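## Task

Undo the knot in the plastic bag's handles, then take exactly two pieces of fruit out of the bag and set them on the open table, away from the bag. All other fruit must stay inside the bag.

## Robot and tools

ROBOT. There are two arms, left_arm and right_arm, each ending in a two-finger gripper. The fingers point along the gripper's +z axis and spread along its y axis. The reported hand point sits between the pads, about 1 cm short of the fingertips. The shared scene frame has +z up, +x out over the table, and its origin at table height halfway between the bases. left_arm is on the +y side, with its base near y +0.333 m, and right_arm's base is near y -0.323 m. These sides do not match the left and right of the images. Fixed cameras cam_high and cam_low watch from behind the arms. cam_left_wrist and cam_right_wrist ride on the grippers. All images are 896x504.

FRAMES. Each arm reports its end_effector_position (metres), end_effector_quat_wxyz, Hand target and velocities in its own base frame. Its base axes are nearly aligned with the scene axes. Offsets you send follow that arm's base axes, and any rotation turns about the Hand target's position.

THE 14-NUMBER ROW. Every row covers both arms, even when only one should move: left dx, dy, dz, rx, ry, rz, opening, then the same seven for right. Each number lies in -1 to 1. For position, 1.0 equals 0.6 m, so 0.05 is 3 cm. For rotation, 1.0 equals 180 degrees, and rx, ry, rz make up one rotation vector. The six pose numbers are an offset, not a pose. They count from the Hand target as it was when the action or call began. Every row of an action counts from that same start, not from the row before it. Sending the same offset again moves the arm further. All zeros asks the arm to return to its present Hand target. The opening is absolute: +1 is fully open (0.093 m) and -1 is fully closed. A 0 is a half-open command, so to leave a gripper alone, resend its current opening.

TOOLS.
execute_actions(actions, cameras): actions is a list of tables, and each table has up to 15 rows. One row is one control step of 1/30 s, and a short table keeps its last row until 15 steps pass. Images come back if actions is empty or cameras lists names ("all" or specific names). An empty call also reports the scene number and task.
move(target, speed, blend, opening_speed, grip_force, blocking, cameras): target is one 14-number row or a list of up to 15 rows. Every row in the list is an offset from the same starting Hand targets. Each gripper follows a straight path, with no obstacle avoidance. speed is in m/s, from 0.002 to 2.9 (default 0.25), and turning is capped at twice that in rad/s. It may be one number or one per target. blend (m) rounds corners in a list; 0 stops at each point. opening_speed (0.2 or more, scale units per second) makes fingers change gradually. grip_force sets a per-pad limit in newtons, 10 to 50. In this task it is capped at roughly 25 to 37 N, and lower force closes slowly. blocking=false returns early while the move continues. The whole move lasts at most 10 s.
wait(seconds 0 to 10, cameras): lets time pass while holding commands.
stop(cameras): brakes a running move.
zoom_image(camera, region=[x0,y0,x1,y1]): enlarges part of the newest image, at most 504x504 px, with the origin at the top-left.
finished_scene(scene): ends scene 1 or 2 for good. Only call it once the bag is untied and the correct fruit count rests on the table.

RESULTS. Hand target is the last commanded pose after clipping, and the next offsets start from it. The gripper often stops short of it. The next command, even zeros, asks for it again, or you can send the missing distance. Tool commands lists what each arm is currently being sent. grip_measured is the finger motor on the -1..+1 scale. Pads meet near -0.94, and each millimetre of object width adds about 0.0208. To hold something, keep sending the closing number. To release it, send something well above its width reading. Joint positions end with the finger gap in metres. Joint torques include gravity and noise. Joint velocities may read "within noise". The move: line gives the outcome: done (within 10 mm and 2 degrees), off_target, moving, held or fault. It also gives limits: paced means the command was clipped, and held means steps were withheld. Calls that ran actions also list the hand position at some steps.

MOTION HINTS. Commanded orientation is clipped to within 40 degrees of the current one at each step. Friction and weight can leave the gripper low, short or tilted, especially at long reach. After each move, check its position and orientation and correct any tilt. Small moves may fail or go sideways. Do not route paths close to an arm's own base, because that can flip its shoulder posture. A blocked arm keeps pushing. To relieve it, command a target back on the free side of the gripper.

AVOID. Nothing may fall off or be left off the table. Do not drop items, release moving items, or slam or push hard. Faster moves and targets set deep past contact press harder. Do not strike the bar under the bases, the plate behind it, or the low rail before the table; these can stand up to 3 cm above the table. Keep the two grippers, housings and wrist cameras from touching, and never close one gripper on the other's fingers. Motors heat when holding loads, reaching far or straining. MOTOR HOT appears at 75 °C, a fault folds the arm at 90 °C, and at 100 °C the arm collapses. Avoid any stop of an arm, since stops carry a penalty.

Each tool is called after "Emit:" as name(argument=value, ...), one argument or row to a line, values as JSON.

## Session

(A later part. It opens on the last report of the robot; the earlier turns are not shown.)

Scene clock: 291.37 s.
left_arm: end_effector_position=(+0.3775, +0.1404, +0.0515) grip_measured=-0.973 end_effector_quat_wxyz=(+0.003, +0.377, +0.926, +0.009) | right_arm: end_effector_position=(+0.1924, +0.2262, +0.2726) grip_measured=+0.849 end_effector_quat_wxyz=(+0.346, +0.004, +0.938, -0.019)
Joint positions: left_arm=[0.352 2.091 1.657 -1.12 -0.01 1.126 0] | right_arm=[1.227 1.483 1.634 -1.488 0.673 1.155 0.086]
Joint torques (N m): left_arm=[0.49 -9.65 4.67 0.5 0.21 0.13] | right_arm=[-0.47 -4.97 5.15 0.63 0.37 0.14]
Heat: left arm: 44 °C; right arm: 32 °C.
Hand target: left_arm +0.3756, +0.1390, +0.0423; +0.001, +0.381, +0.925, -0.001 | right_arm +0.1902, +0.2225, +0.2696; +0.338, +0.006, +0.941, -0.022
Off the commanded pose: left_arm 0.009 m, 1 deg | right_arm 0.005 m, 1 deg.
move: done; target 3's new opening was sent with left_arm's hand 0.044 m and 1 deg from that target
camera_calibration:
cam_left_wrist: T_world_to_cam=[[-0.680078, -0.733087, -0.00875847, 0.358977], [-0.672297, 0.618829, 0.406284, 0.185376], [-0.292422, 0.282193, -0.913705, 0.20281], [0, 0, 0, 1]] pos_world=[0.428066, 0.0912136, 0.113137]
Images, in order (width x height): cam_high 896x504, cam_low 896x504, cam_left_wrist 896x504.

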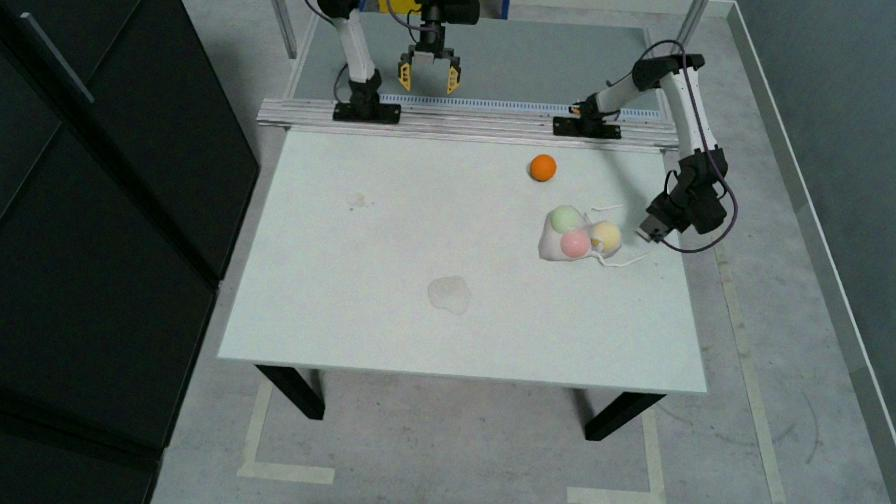

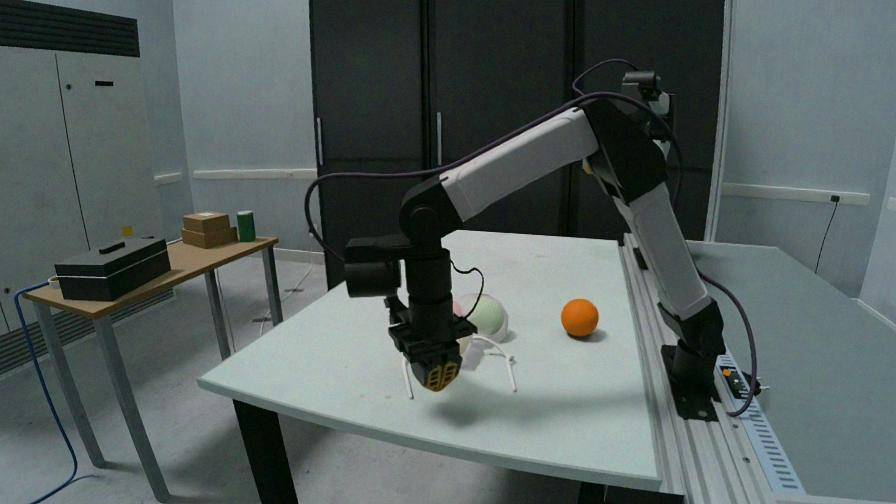

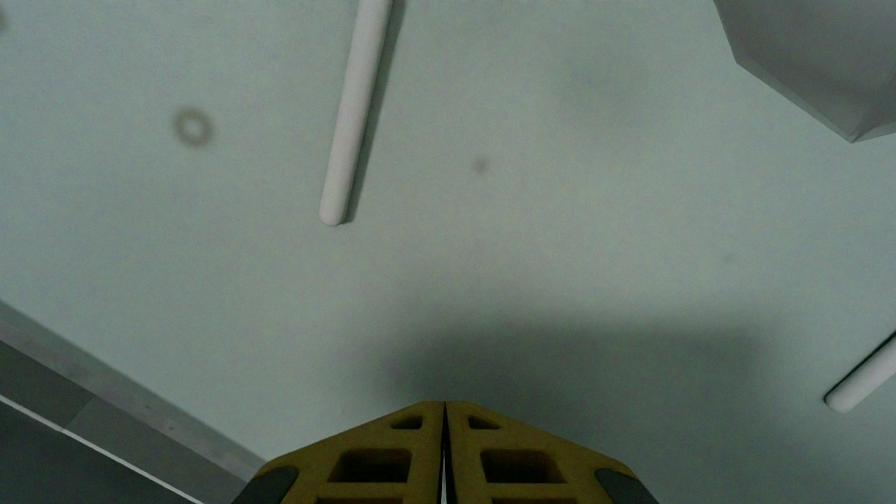

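Emit:
move(
  target=[
    [0,0,0.15,0,0,0,-0.4,0,0,0,0,0,0,0.85],
    [0.01,-0.29,0.2,0,0,0,-0.4,0,0,0,0,0,0,0.85],
  ],
  blend=0.03,
  speed=0.25,
  cameras=["cam_left_wrist"],
)

Scene clock: 294.00 s.
left_arm: end_effector_position=(+0.3813, -0.0333, +0.1538) grip_measured=-0.402 end_effector_quat_wxyz=(-0.006, +0.385, +0.923, +0.000) | right_arm: end_effector_position=(+0.1924, +0.2262, +0.2726) grip_measured=+0.849 end_effector_quat_wxyz=(+0.346, +0.004, +0.938, -0.019)
Joint positions: left_arm=[-0.089 2.033 1.978 -1.527 -0.003 0.702 0.026] | right_arm=[1.227 1.483 1.634 -1.488 0.673 1.155 0.086]
Joint torques (N m): left_arm=[0.03 -10.59 8.08 0.22 0.12 -0.1] | right_arm=[-0.32 -4.98 5.15 0.64 0.39 0.13]
Heat: left arm: 44 °C; right arm: 31 °C.
Hand target: left_arm +0.3816, -0.0350, +0.1624; +0.001, +0.381, +0.925, -0.001 | right_arm +0.1902, +0.2225, +0.2696; +0.338, +0.006, +0.941, -0.022
Off the commanded pose: left_arm 0.009 m, 1 deg | right_arm 0.005 m, 1 deg.
move: done
camera_calibration:
cam_left_wrist: T_world_to_cam=[[-0.692539, -0.721213, 0.015519, 0.236448], [-0.651537, 0.634578, 0.415705, 0.245033], [-0.30966, 0.277781, -0.909367, 0.352185], [0, 0, 0, 1]] pos_world=[0.432455, -0.0827934, 0.214735]
Images, in order (width x height): cam_left_wrist 896x504.

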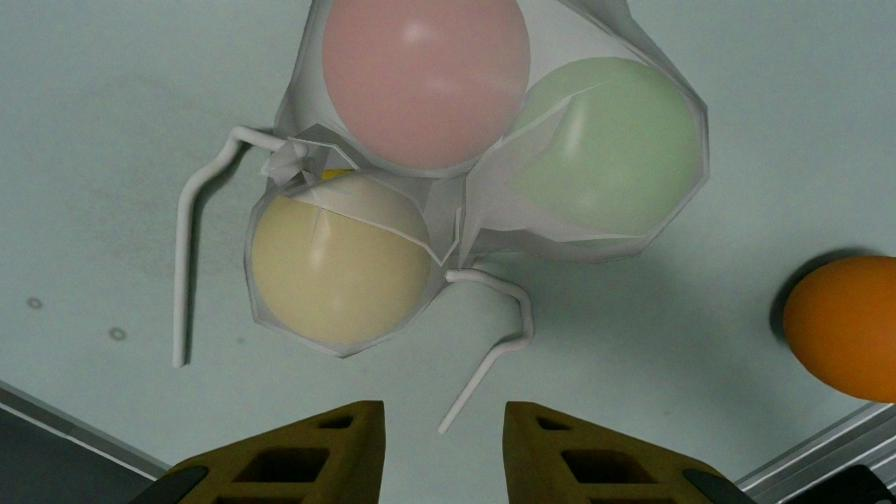

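Emit:
move(
  target=[
    [-0.15,0.085,-0.15,0,0,0,-0.3,0,0,0,0,0,0,0.85],
    [-0.15,0.085,-0.335,0,0,0,-0.3,0,0,0,0,0,0,0.85],
    [-0.15,0.085,-0.335,0,0,0,-1,0,0,0,0,0,0,0.85],
    [-0.13,0.1,-0.06,0,0,0,-1,0,0,0,0,0,0,0.85],
  ],
  speed=0.17,
  cameras=["cam_left_wrist"],
)

Scene clock: 299.50 s.
left_arm: end_effector_position=(+0.3028, +0.0260, +0.1166) grip_measured=-0.973 end_effector_quat_wxyz=(-0.010, +0.378, +0.926, +0.002) | right_arm: end_effector_position=(+0.1924, +0.2262, +0.2726) grip_measured=+0.849 end_effector_quat_wxyz=(+0.346, +0.004, +0.938, -0.019)
Joint positions: left_arm=[0.079 1.708 1.404 -1.283 -0.013 0.854 0] | right_arm=[1.227 1.483 1.634 -1.488 0.673 1.155 0.086]
Joint torques (N m): left_arm=[0.58 -8.73 7.77 0.19 0.24 0.12] | right_arm=[-0.46 -5 5.15 0.62 0.38 0.13]
Heat: left arm: 44 °C; right arm: 31 °C.
Hand target: left_arm +0.3036, +0.0250, +0.1264; +0.001, +0.381, +0.925, -0.001 | right_arm +0.1902, +0.2225, +0.2696; +0.338, +0.006, +0.941, -0.022
Off the commanded pose: left_arm 0.010 m, 1 deg | right_arm 0.005 m, 1 deg.
move: done; target 3's new opening was sent with left_arm's hand 0.050 m and 1 deg from that target
camera_calibration:
cam_left_wrist: T_world_to_cam=[[-0.68114, -0.732028, 0.0135208, 0.222615], [-0.659062, 0.62108, 0.424142, 0.173402], [-0.318881, 0.279989, -0.905495, 0.279839], [0, 0, 0, 1]] pos_world=[0.35515, -0.0230881, 0.176835]
Images, in order (width x height): cam_left_wrist 896x504.

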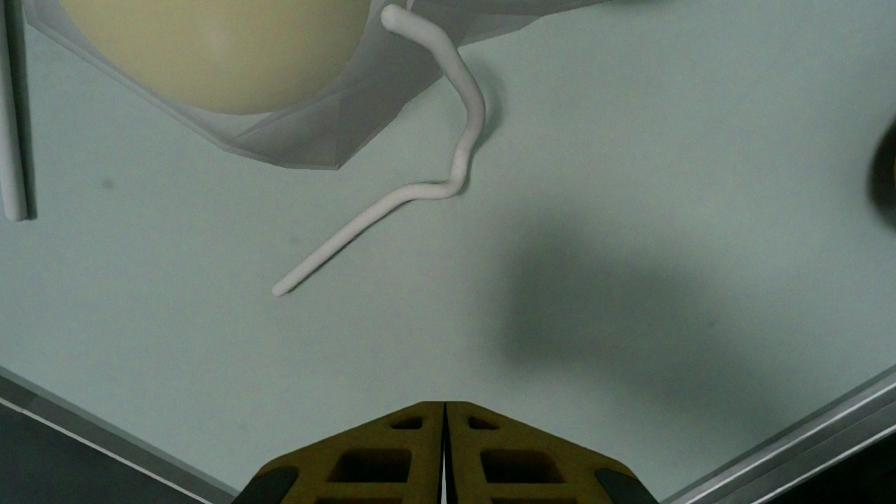

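Emit:
move(
  target=[
    [0.022,-0.046,-0.08,0,0,0,-0.2,0,0,0,0,0,0,0.85],
    [0.022,-0.046,-0.265,0,0,0,-0.2,0,0,0,0,0,0,0.85],
    [0.022,-0.046,-0.265,0,0,0,-1,0,0,0,0,0,0,0.85],
    [0.022,0,0,0,0,0,-1,0,0,0,0,0,0,0.85],
  ],
  speed=0.17,
  cameras=["cam_left_wrist"],
)

Scene clock: 304.43 s.
left_arm: end_effector_position=(+0.3161, +0.0237, +0.1157) grip_measured=-0.973 end_effector_quat_wxyz=(-0.008, +0.377, +0.926, -0.005) | right_arm: end_effector_position=(+0.1924, +0.2262, +0.2726) grip_measured=+0.849 end_effector_quat_wxyz=(+0.346, +0.004, +0.938, -0.019)
Joint positions: left_arm=[0.076 1.76 1.462 -1.291 0.002 0.85 0] | right_arm=[1.227 1.483 1.634 -1.488 0.673 1.155 0.086]
Joint torques (N m): left_arm=[0.59 -9.29 7.84 0.21 0.08 0.12] | right_arm=[-0.46 -5.03 5.22 0.63 0.41 0.13]
Heat: left arm: 43 °C; right arm: 31 °C.
Hand target: left_arm +0.3168, +0.0250, +0.1263; +0.001, +0.381, +0.925, -0.001 | right_arm +0.1902, +0.2225, +0.2696; +0.338, +0.006, +0.941, -0.022
Off the commanded pose: left_arm 0.011 m, 1 deg | right_arm 0.005 m, 1 deg.
move: off_target (left_arm); target 3's new opening was sent with left_arm's hand 0.045 m and 3 deg from that target
camera_calibration:
cam_left_wrist: T_world_to_cam=[[-0.680112, -0.732654, 0.0258046, 0.228296], [-0.659298, 0.626651, 0.415493, 0.184819], [-0.320583, 0.265569, -0.90923, 0.285204], [0, 0, 0, 1]] pos_world=[0.368549, -0.0242968, 0.176634]
Images, in order (width x height): cam_left_wrist 896x504.

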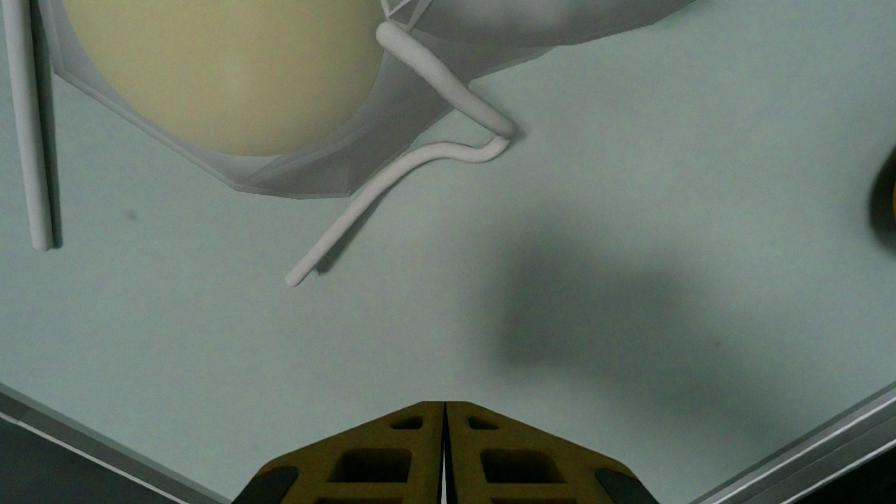

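Emit:
move(
  target=[
    [0.035,0.048,-0.08,0,0,-0.22,-0.3,0,0,0,0,0,0,0.85],
    [0.035,0.048,-0.262,0,0,-0.22,-0.3,0,0,0,0,0,0,0.85],
    [0.035,0.048,-0.262,0,0,-0.22,-1,0,0,0,0,0,0,0.85],
    [0.035,0.06,-0.05,0,0,-0.22,-1,0,0,0,0,0,0,0.85],
  ],
  speed=0.17,
  cameras=["cam_left_wrist"],
)

Scene clock: 311.27 s.
left_arm: end_effector_position=(+0.3369, +0.0593, +0.0855) grip_measured=-0.973 end_effector_quat_wxyz=(-0.005, +0.669, +0.743, -0.008) | right_arm: end_effector_position=(+0.1924, +0.2262, +0.2726) grip_measured=+0.849 end_effector_quat_wxyz=(+0.346, +0.004, +0.938, -0.019)
Joint positions: left_arm=[0.175 1.868 1.476 -1.198 0.002 1.641 0] | right_arm=[1.227 1.483 1.634 -1.488 0.673 1.155 0.086]
Joint torques (N m): left_arm=[0.55 -10.26 7.58 0.13 0.1 0.12] | right_arm=[-0.43 -4.96 5.22 0.63 0.37 0.12]
Heat: left arm: 43 °C; right arm: 31 °C.
Hand target: left_arm +0.3377, +0.0610, +0.0963; +0.000, +0.672, +0.741, -0.001 | right_arm +0.1902, +0.2225, +0.2696; +0.338, +0.006, +0.941, -0.022
Off the commanded pose: left_arm 0.011 m, 1 deg | right_arm 0.005 m, 1 deg.
move: off_target (left_arm); target 3's new opening was sent with left_arm's hand 0.046 m and 0 deg from that target
camera_calibration:
cam_left_wrist: T_world_to_cam=[[-0.991096, -0.129918, 0.0291697, 0.337972], [-0.107266, 0.908814, 0.403176, -0.0127969], [-0.0788894, 0.396457, -0.914658, 0.166217], [0, 0, 0, 1]] pos_world=[0.346703, -0.0103595, 0.147333]
Images, in order (width x height): cam_left_wrist 896x504.

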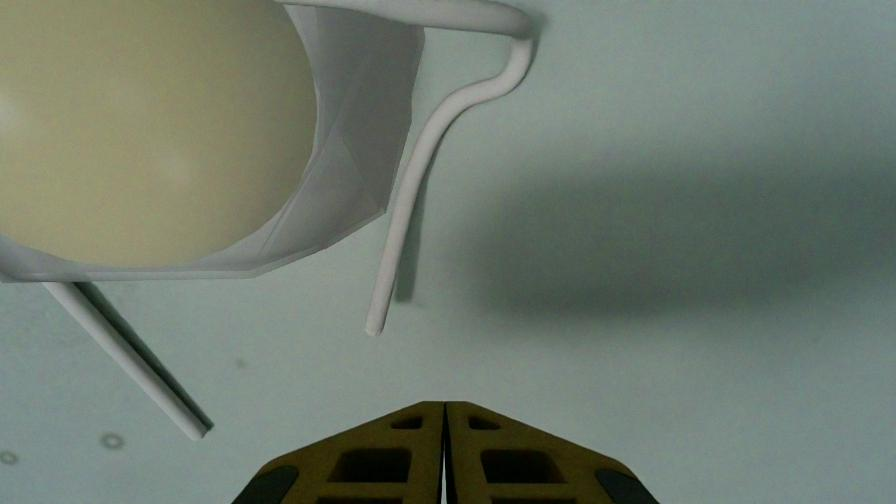

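Emit:
move(
  target=[
    [0.027,-0.022,-0.06,0,0,-0.02,-0.3,0,0,0,0,0,0,0.85],
    [0.027,-0.022,-0.212,0,0,-0.02,-0.3,0,0,0,0,0,0,0.85],
    [0.027,-0.022,-0.212,0,0,-0.02,-1,0,0,0,0,0,0,0.85],
    [0.03,-0.01,0,0,0,-0.02,-1,0,0,0,0,0,0,0.85],
  ],
  speed=0.17,
  cameras=["cam_left_wrist"],
)

Scene clock: 317.53 s.
left_arm: end_effector_position=(+0.3546, +0.0535, +0.0843) grip_measured=-0.930 end_effector_quat_wxyz=(-0.006, +0.692, +0.722, -0.009) | right_arm: end_effector_position=(+0.1924, +0.2262, +0.2726) grip_measured=+0.849 end_effector_quat_wxyz=(+0.346, +0.004, +0.938, -0.019)
Joint positions: left_arm=[0.15 1.935 1.561 -1.219 0.001 1.678 0.001] | right_arm=[1.227 1.483 1.634 -1.488 0.673 1.155 0.086]
Joint torques (N m): left_arm=[0.54 -10.91 7.58 0.12 0.09 0.12] | right_arm=[-0.51 -5.03 5.23 0.65 0.39 0.13]
Heat: left arm: 43 °C; right arm: 31 °C.
Hand target: left_arm +0.3558, +0.0550, +0.0963; +0.000, +0.694, +0.720, -0.001 | right_arm +0.1902, +0.2225, +0.2696; +0.338, +0.006, +0.941, -0.022
Off the commanded pose: left_arm 0.012 m, 1 deg | right_arm 0.005 m, 1 deg.
move: off_target (left_arm); target 3's new opening was sent with left_arm's hand 0.047 m and 1 deg from that target
camera_calibration:
cam_left_wrist: T_world_to_cam=[[-0.997165, -0.0680524, 0.0321056, 0.35346], [-0.0494177, 0.914045, 0.40259, -0.025924], [-0.0567433, 0.399862, -0.914817, 0.160845], [0, 0, 0, 1]] pos_world=[0.360303, -0.0165665, 0.146233]
Images, in order (width x height): cam_left_wrist 896x504.

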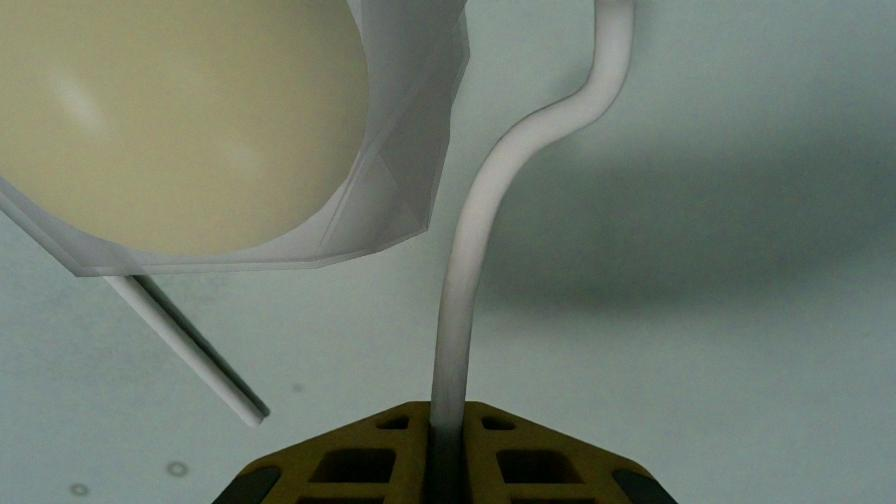

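Emit:
move(
  target=[
    [0.02,0,0.08,0,0,0,-1,0,0,0,0,0,0,0.85],
    [0.1,0.17,0.06,0,0,0,-1,0,0,0,0,0,0,0.85],
    [0.09,0.19,-0.1,0,0,0,-1,0,0,0,0,0,0,0.85],
  ],
  speed=0.15,
  cameras=["cam_high","cam_low","cam_left_wrist"],
)

Scene clock: 321.63 s.
left_arm: end_effector_position=(+0.4123, +0.1686, +0.0435) grip_measured=-0.930 end_effector_quat_wxyz=(+0.003, +0.692, +0.722, +0.004) | right_arm: end_effector_position=(+0.1924, +0.2262, +0.2726) grip_measured=+0.849 end_effector_quat_wxyz=(+0.346, +0.004, +0.938, -0.019)
Joint positions: left_arm=[0.389 2.282 1.932 -1.211 0.001 1.916 0.001] | right_arm=[1.227 1.483 1.634 -1.488 0.673 1.155 0.086]
Joint torques (N m): left_arm=[0.47 -11.52 4.55 0.49 0.09 0.11] | right_arm=[-0.39 -5.03 5.09 0.64 0.4 0.11]
Heat: left arm: 43 °C; right arm: 31 °C.
Hand target: left_arm +0.4098, +0.1690, +0.0363; +0.000, +0.694, +0.720, -0.001 | right_arm +0.1902, +0.2225, +0.2696; +0.338, +0.006, +0.941, -0.022
Off the commanded pose: left_arm 0.008 m, 1 deg | right_arm 0.005 m, 1 deg.
move: done
camera_calibration:
cam_left_wrist: T_world_to_cam=[[-0.997617, -0.068995, 0.000757187, 0.421721], [-0.0627049, 0.911137, 0.407305, -0.106153], [-0.0287919, 0.406287, -0.913292, 0.0681262], [0, 0, 0, 1]] pos_world=[0.416021, 0.0981376, 0.105136]
Images, in order (width x height): cam_high 896x504, cam_low 896x504, cam_left_wrist 896x504.

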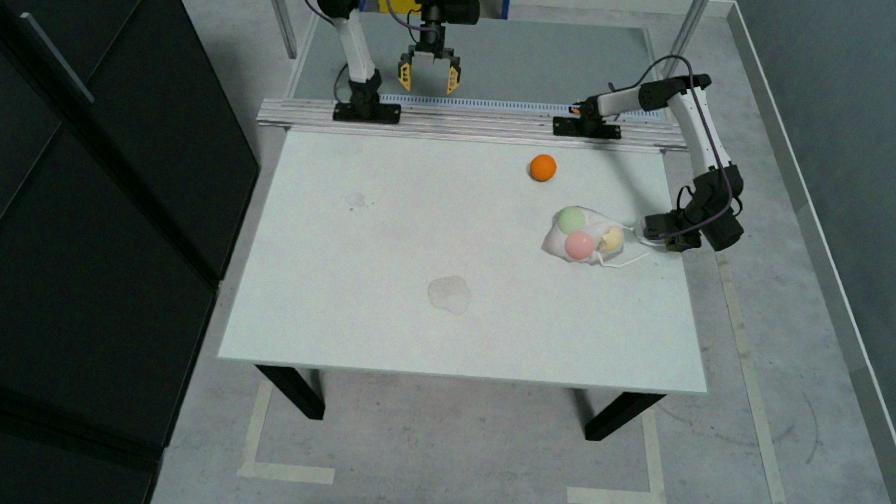

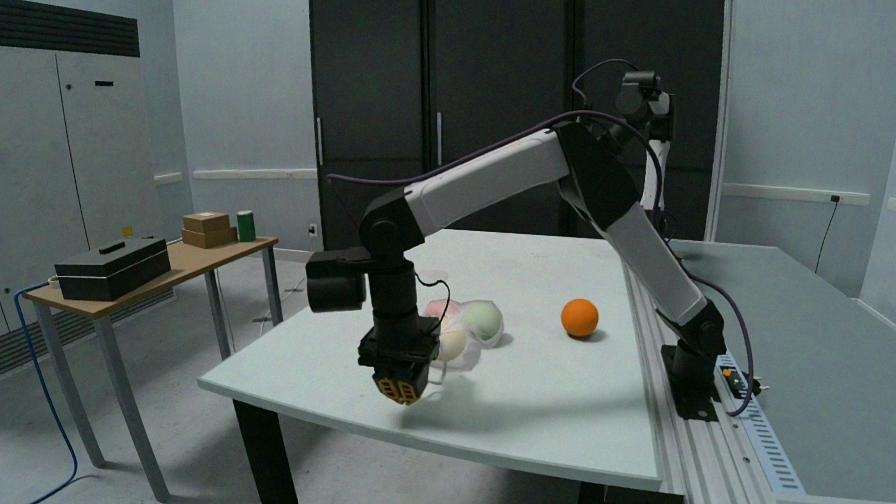

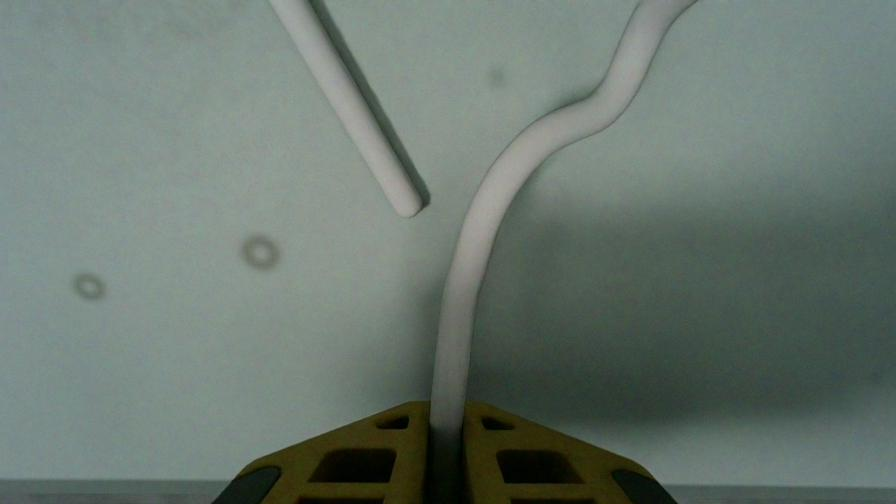

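Emit:
move(
  target=[
    [0,0,-0.05,0,0,0,-1,0,0,0,0,0,0,0.85],
    [0,0,-0.05,0,0,0,-0.2,0,0,0,0,0,0,0.85],
    [0,0.0,0.15,0,0,0,0.4,0,0,0,0,0,0,0.85],
    [0.0,-0.3,0.2,0,0,0.24,0.88,0,0,0,0,0,0,0.85],
  ],
  speed=0.2,
  cameras=["cam_high","cam_low","cam_left_wrist"],
)

Scene clock: 328.50 s.
left_arm: end_effector_position=(+0.4178, -0.0068, +0.1450) grip_measured=+0.878 end_effector_quat_wxyz=(+0.003, +0.382, +0.924, +0.002) | right_arm: end_effector_position=(+0.1924, +0.2262, +0.2726) grip_measured=+0.849 end_effector_quat_wxyz=(+0.346, +0.004, +0.938, -0.019)
Joint positions: left_arm=[-0.017 2.176 2.163 -1.55 -0.002 0.767 0.087] | right_arm=[1.227 1.483 1.634 -1.488 0.673 1.155 0.086]
Joint torques (N m): left_arm=[-0.42 -13.96 4.93 0.26 0.11 -0.11] | right_arm=[-0.42 -4.98 5.09 0.62 0.36 0.12]
Heat: left arm: 44 °C; right arm: 31 °C.
Hand target: left_arm +0.4098, -0.0109, +0.1564; +0.001, +0.381, +0.925, -0.001 | right_arm +0.1902, +0.2225, +0.2696; +0.338, +0.006, +0.941, -0.022
Off the commanded pose: left_arm 0.014 m, 1 deg | right_arm 0.005 m, 1 deg.
joint sent to its limit (left arm) — joint 4 (wrist pitch), lower limit. The joint targets still meet the commanded pose.
move: off_target (left_arm); target 2's new opening was sent with left_arm's hand 0.017 m and 1 deg from that target; target 4's new opening was sent with left_arm's hand 0.014 m and 1 deg from that target
camera_calibration:
cam_left_wrist: T_world_to_cam=[[-0.687704, -0.725983, 0.00343079, 0.280743], [-0.663938, 0.630828, 0.401549, 0.262894], [-0.293682, 0.273869, -0.915831, 0.342382], [0, 0, 0, 1]] pos_world=[0.468165, -0.0557941, 0.207036]
Images, in order (width x height): cam_high 896x504, cam_low 896x504, cam_left_wrist 896x504.

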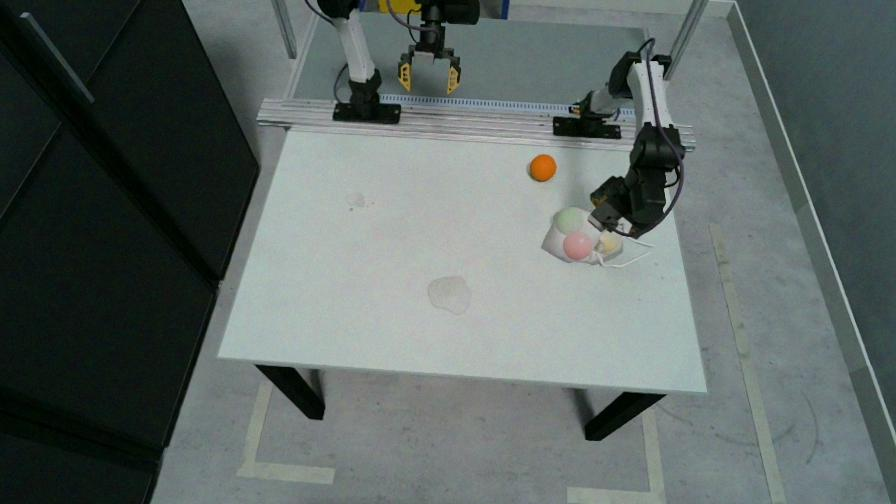

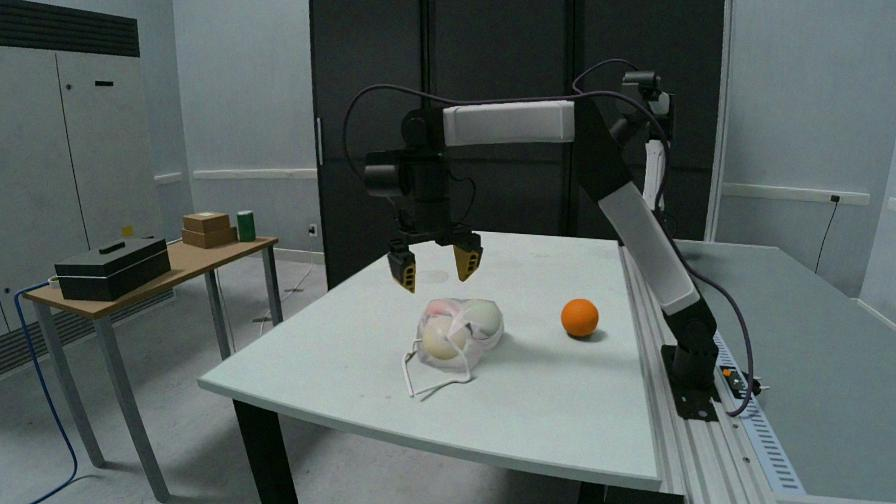

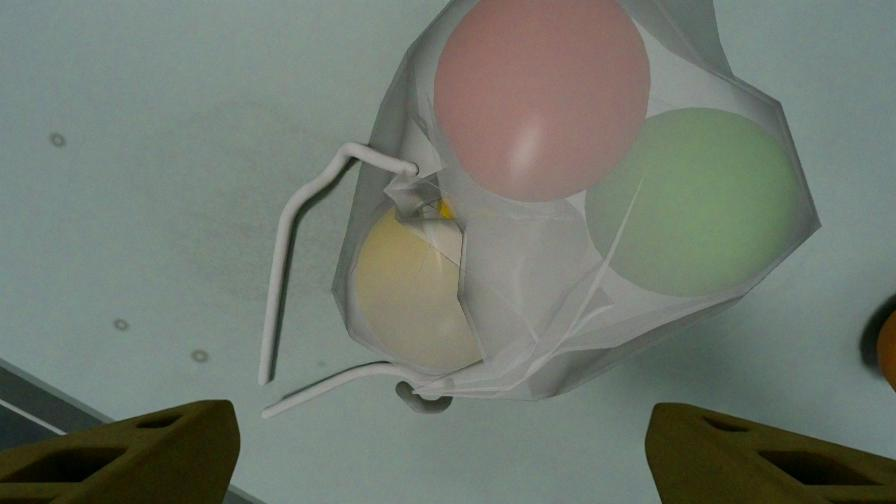

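Emit:
zoom_image(
  camera="cam_left_wrist",
  region=[320, 130, 660, 420],
)

Scaled by 1.482 from the camera's 896x504 image, which has a finer 1280x720 frame.

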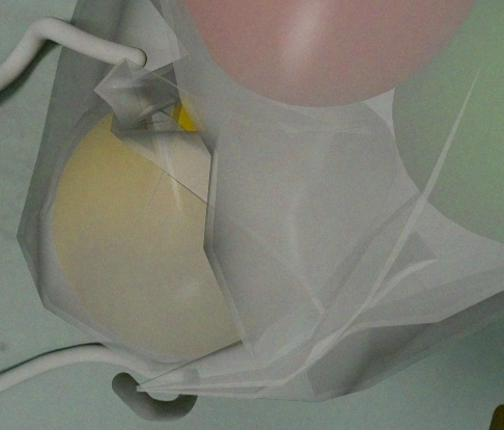

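Emit:
move(
  target=[
    [-0.03,0.22,-0.06,0,0,0.64,-0.3,0,0,0,0,0,0,0.85],
    [-0.028,0.228,-0.305,0,0,0.64,-0.3,0,0,0,0,0,0,0.85],
    [-0.028,0.228,-0.305,0,0,0.64,-1,0,0,0,0,0,0,0.85],
    [-0.06,0.22,-0.06,0,0,0.64,-1,0,0,0,0,0,0,0.85],
  ],
  speed=0.25,
  cameras=["cam_low","cam_left_wrist"],
)

Scene clock: 340.50 s.
left_arm: end_effector_position=(+0.3758, +0.1190, +0.1129) grip_measured=-0.973 end_effector_quat_wxyz=(-0.002, -0.576, +0.818, -0.004) | right_arm: end_effector_position=(+0.1924, +0.2262, +0.2726) grip_measured=+0.849 end_effector_quat_wxyz=(+0.346, +0.004, +0.938, -0.019)
Joint positions: left_arm=[0.31 2.053 1.845 -1.364 0.009 -0.917 0] | right_arm=[1.227 1.483 1.634 -1.488 0.673 1.155 0.086]
Joint torques (N m): left_arm=[0.39 -11.12 7.35 0.24 -0.15 0.01] | right_arm=[-0.49 -5.04 5.14 0.66 0.4 0.13]
Heat: left arm: 47 °C; right arm: 31 °C.
Hand target: left_arm +0.3738, +0.1210, +0.1203; +0.001, -0.577, +0.817, +0.000 | right_arm +0.1902, +0.2225, +0.2696; +0.338, +0.006, +0.941, -0.022
Off the commanded pose: left_arm 0.008 m, 1 deg | right_arm 0.005 m, 1 deg.
move: done; target 3's new opening was sent with left_arm's hand 0.047 m and 0 deg from that target
camera_calibration:
cam_left_wrist: T_world_to_cam=[[0.94981, -0.312495, 0.0144178, -0.32258], [-0.290255, -0.86315, 0.413188, 0.204503], [-0.116674, -0.396635, -0.910532, 0.278828], [0, 0, 0, 1]] pos_world=[0.39828, 0.186305, 0.174035]
Images, in order (width x height): cam_low 896x504, cam_left_wrist 896x504.

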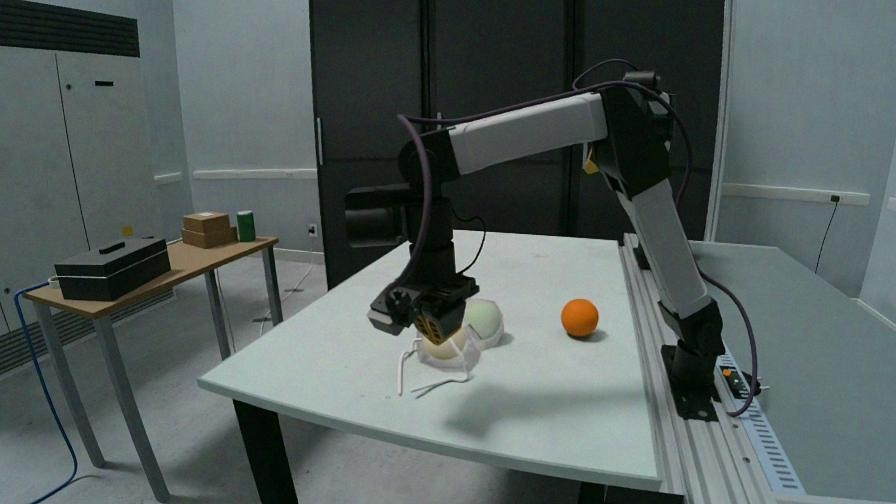

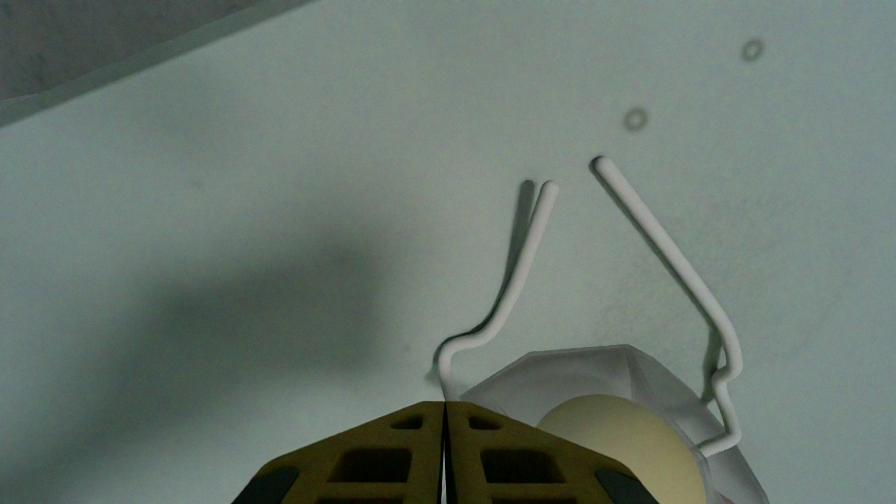

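Emit:
move(
  target=[
    [0.048,-0.033,-0.06,0,0,0,-0.3,0,0,0,0,0,0,0.85],
    [0.048,-0.033,-0.248,0,0,0,-0.3,0,0,0,0,0,0,0.85],
    [0.048,-0.033,-0.248,0,0,0,-1,0,0,0,0,0,0,0.85],
    [0.04,-0.03,-0.02,0,0,0,-1,0,0,0,0,0,0,0.85],
  ],
  speed=0.2,
  cameras=["cam_left_wrist"],
)

Scene clock: 345.20 s.
left_arm: end_effector_position=(+0.3974, +0.1021, +0.0941) grip_measured=-0.934 end_effector_quat_wxyz=(-0.011, -0.576, +0.818, +0.001) | right_arm: end_effector_position=(+0.1924, +0.2262, +0.2726) grip_measured=+0.849 end_effector_quat_wxyz=(+0.346, +0.004, +0.938, -0.019)
Joint positions: left_arm=[0.254 2.144 1.908 -1.356 0.005 -0.973 0] | right_arm=[1.227 1.483 1.634 -1.488 0.673 1.155 0.086]
Joint torques (N m): left_arm=[0.21 -12.83 7.82 0.19 -0.09 -0.02] | right_arm=[-0.47 -5.04 5.14 0.64 0.39 0.12]
Heat: left arm: 47 °C; right arm: 31 °C.
Hand target: left_arm +0.3978, +0.1030, +0.1084; +0.001, -0.577, +0.817, +0.000 | right_arm +0.1902, +0.2225, +0.2696; +0.338, +0.006, +0.941, -0.022
Off the commanded pose: left_arm 0.014 m, 1 deg | right_arm 0.005 m, 1 deg.
move: off_target (left_arm); target 3's new opening was sent with left_arm's hand 0.047 m and 1 deg from that target
camera_calibration:
cam_left_wrist: T_world_to_cam=[[0.949774, -0.312908, -0.00432618, -0.346211], [-0.282317, -0.862722, 0.419532, 0.200193], [-0.135007, -0.397239, -0.90773, 0.264641], [0, 0, 0, 1]] pos_world=[0.421069, 0.169504, 0.154737]
Images, in order (width x height): cam_left_wrist 896x504.

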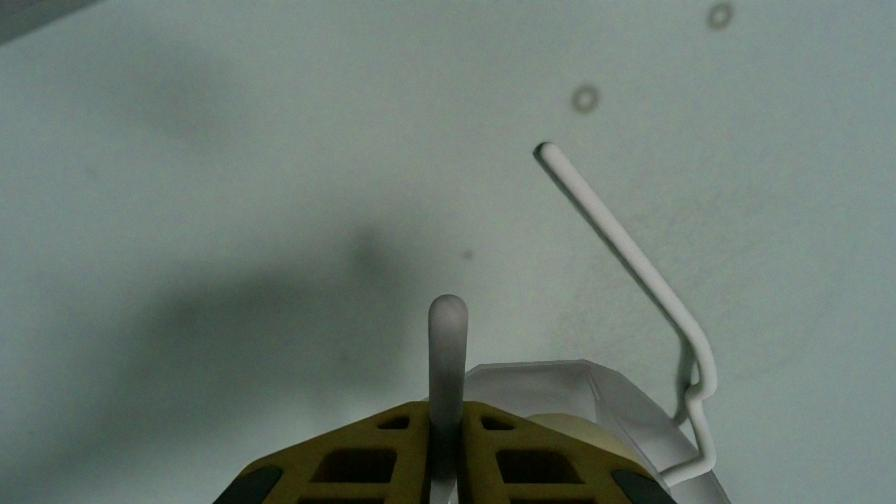

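Emit:
move(
  target=[
    [-0.05,0,0.04,0,0,0,-1,0,0,0,0,0,0,0.85],
    [-0.2,-0.16,0.04,0,0,0,-1,0.1,0.35,0,0,0,0,0.85],
  ],
  speed=0.2,
  cameras=["cam_high","cam_low","cam_left_wrist","cam_right_wrist"],
)

Scene clock: 348.37 s.
left_arm: end_effector_position=(+0.2792, +0.0084, +0.1314) grip_measured=-0.934 end_effector_quat_wxyz=(-0.008, -0.575, +0.818, +0.002) | right_arm: end_effector_position=(+0.2514, +0.4283, +0.2735) grip_measured=+0.849 end_effector_quat_wxyz=(+0.379, -0.012, +0.924, +0.054)
Joint positions: left_arm=[0.033 1.612 1.358 -1.332 0.005 -1.193 0] | right_arm=[1.256 2.32 2.731 -1.555 0.683 1.075 0.086]
Joint torques (N m): left_arm=[-0.44 -8.23 4.45 0.49 -0.1 -0.11] | right_arm=[0.34 -8.35 7.43 0.97 0.55 -0.01]
Heat: left arm: 48 °C; right arm: 31 °C.
Hand target: left_arm +0.2778, +0.0070, +0.1324; +0.001, -0.577, +0.817, +0.000 | right_arm +0.2501, +0.4326, +0.2696; +0.338, +0.006, +0.941, -0.022
Off the commanded pose: left_arm 0.002 m, 1 deg | right_arm 0.006 m, 10 deg.
joint sent to its limit (right arm) — joint 4 (wrist pitch), lower limit. The joint targets are off in orientation, not in position.
move: off_target (right_arm)
camera_calibration:
cam_left_wrist: T_world_to_cam=[[0.949549, -0.313612, -0.00210874, -0.263346], [-0.284626, -0.86457, 0.414134, 0.0716485], [-0.131701, -0.39264, -0.910214, 0.244629], [0, 0, 0, 1]] pos_world=[0.302671, 0.0754074, 0.192437]
cam_right_wrist: T_world_to_cam=[[0.0570918, -0.996698, -0.0577353, 0.423946], [-0.944354, -0.0351487, -0.327048, 0.381506], [0.323938, 0.0731943, -0.943243, 0.234693], [0, 0, 0, 1]] pos_world=[0.260047, 0.418778, 0.370619]

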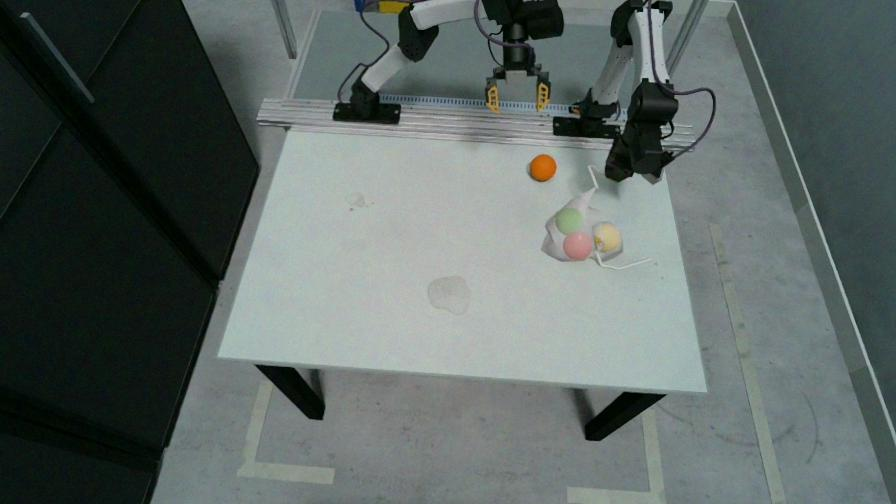

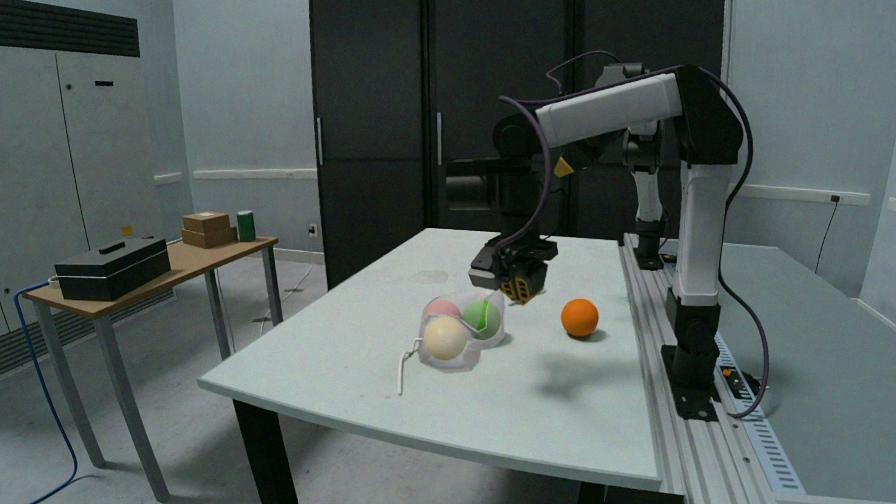

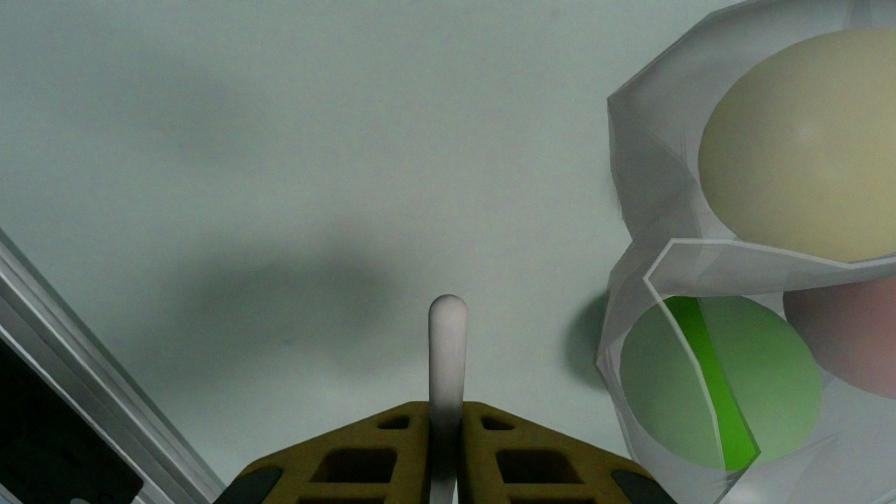

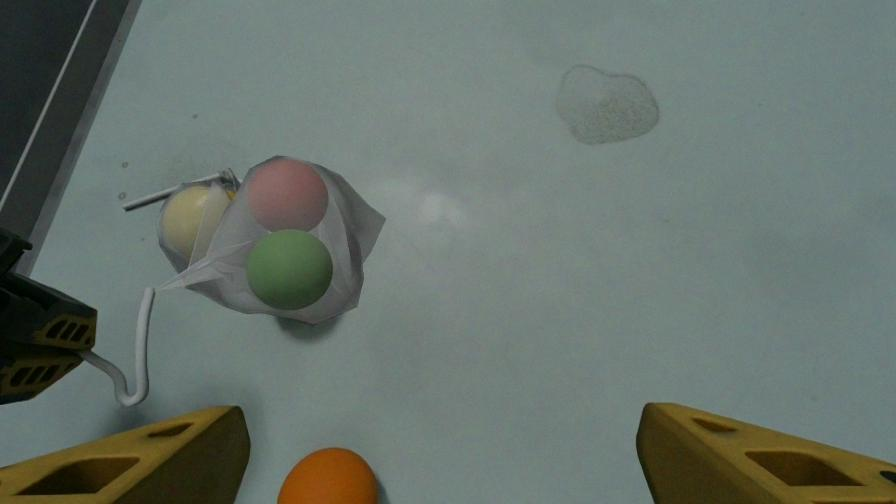

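Emit:
move(
  target=[0.0, -0.17, 0.03, 0, 0, 0, -1, -0.05, -0.35, 0.03, 0, 0, 0, 0.85],
  speed=0.2,
  cameras=["cam_high","cam_low","cam_left_wrist"],
)

Scene clock: 350.77 s.
left_arm: end_effector_position=(+0.2759, -0.0929, +0.1479) grip_measured=-0.934 end_effector_quat_wxyz=(+0.001, -0.575, +0.818, -0.004) | right_arm: end_effector_position=(+0.2225, +0.2246, +0.2907) grip_measured=+0.849 end_effector_quat_wxyz=(+0.345, +0.011, +0.938, -0.020)
Joint positions: left_arm=[-0.323 1.636 1.449 -1.376 0.003 -1.549 0] | right_arm=[1.116 1.532 1.752 -1.48 0.645 1.035 0.086]
Joint torques (N m): left_arm=[-0.4 -5.7 8.21 0.25 -0.11 -0.11] | right_arm=[-0.42 -5.26 5.04 0.82 0.36 -0.02]
Heat: left arm: 47 °C; right arm: 31 °C.
Hand target: left_arm +0.2778, -0.0950, +0.1504; +0.001, -0.577, +0.817, +0.000 | right_arm +0.2201, +0.2225, +0.2877; +0.338, +0.006, +0.941, -0.022
Off the commanded pose: left_arm 0.004 m, 1 deg | right_arm 0.004 m, 1 deg.
move: done
camera_calibration:
cam_left_wrist: T_world_to_cam=[[0.949235, -0.314039, 0.0182395, -0.294869], [-0.293739, -0.86414, 0.408632, -0.0202708], [-0.112565, -0.393245, -0.912517, 0.214432], [0, 0, 0, 1]] pos_world=[0.298083, -0.025793, 0.209334]
Images, in order (width x height): cam_high 896x504, cam_low 896x504, cam_left_wrist 896x504.

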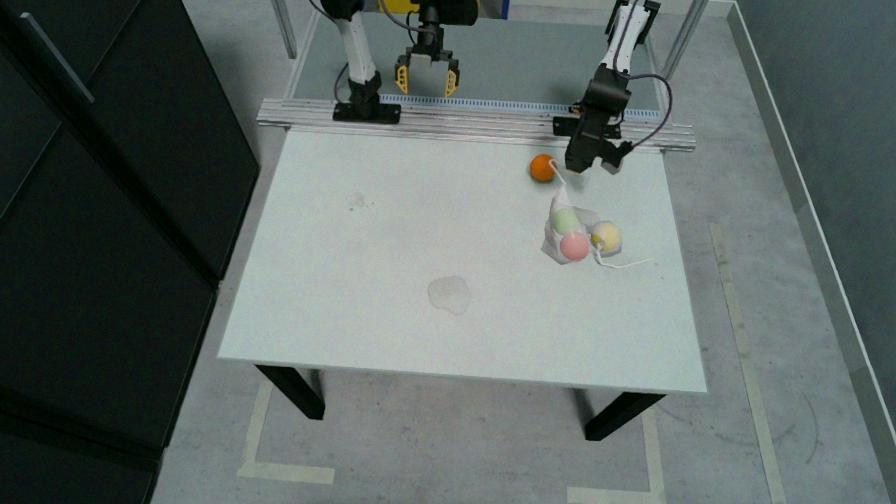

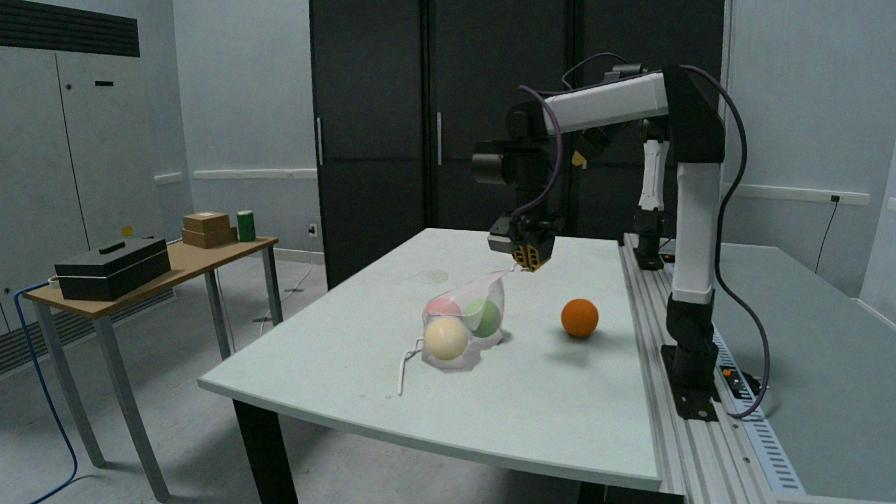

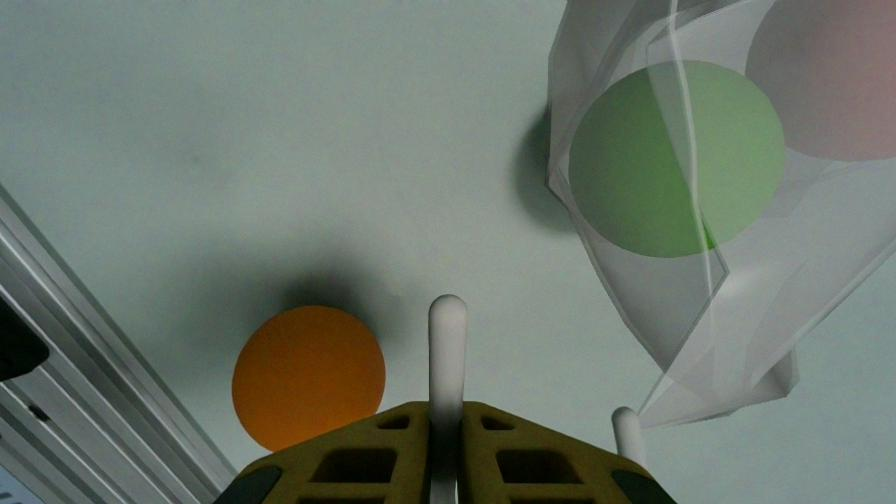

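Emit:
move(
  target=[
    [0.07,0.0,-0.22,0,0,0,-1,0,0,0,0,0,0,0.85],
    [0.07,0.0,-0.22,0,0,0,-0.3,0,0,0,0,0,0,0.85],
    [0.06,0,0.02,0,0,0,0.5,0,0,0,0,0,0,0.85],
    [0.16,0.04,0.03,0,0,-0.64,0.88,0,0,0,0,0,0,0.85],
  ],
  speed=0.25,
  cameras=["cam_low","cam_left_wrist"],
)

Scene clock: 361.67 s.
left_arm: end_effector_position=(+0.3718, -0.0723, +0.1691) grip_measured=+0.878 end_effector_quat_wxyz=(+0.007, +0.377, +0.926, +0.000) | right_arm: end_effector_position=(+0.2225, +0.2246, +0.2907) grip_measured=+0.849 end_effector_quat_wxyz=(+0.345, +0.011, +0.938, -0.020)
Joint positions: left_arm=[-0.19 2.001 1.993 -1.549 0.003 0.584 0.087] | right_arm=[1.116 1.532 1.752 -1.48 0.645 1.035 0.086]
Joint torques (N m): left_arm=[0.51 -8.39 8.06 0.28 0.06 0.12] | right_arm=[-0.34 -5.38 5.12 0.83 0.37 -0.02]
Heat: left arm: 46 °C; right arm: 31 °C.
Hand target: left_arm +0.3738, -0.0710, +0.1685; +0.001, +0.381, +0.925, -0.001 | right_arm +0.2202, +0.2225, +0.2877; +0.338, +0.006, +0.941, -0.022
Off the commanded pose: left_arm 0.002 m, 1 deg | right_arm 0.004 m, 1 deg.
move: done
camera_calibration:
cam_left_wrist: T_world_to_cam=[[-0.680566, -0.73266, 0.00621758, 0.197943], [-0.671974, 0.627532, 0.393261, 0.268076], [-0.292028, 0.263462, -0.919406, 0.368161], [0, 0, 0, 1]] pos_world=[0.422367, -0.120198, 0.231835]
Images, in order (width x height): cam_low 896x504, cam_left_wrist 896x504.

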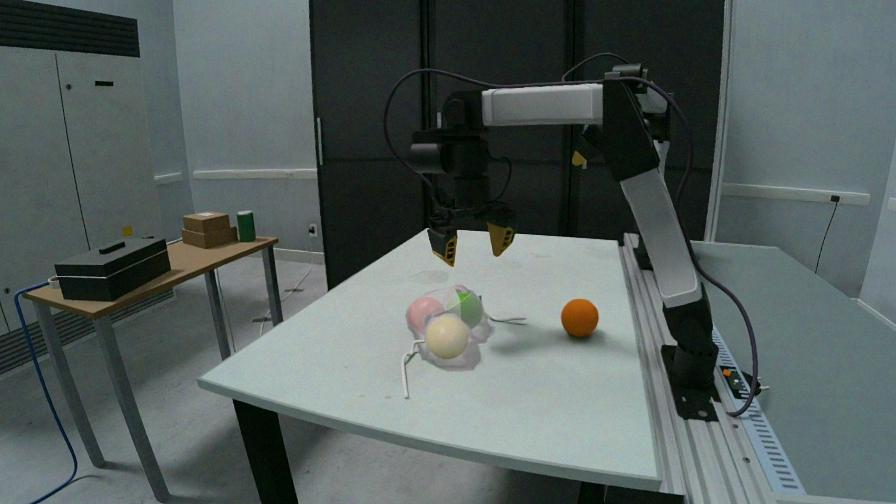

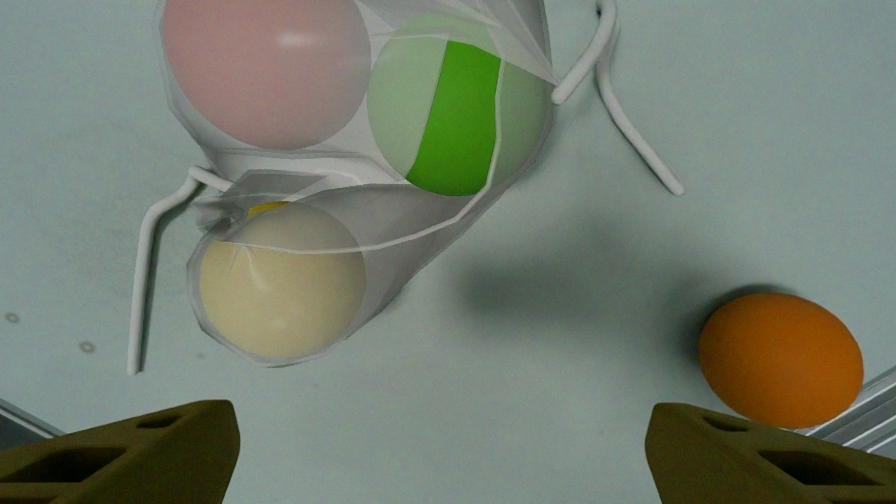

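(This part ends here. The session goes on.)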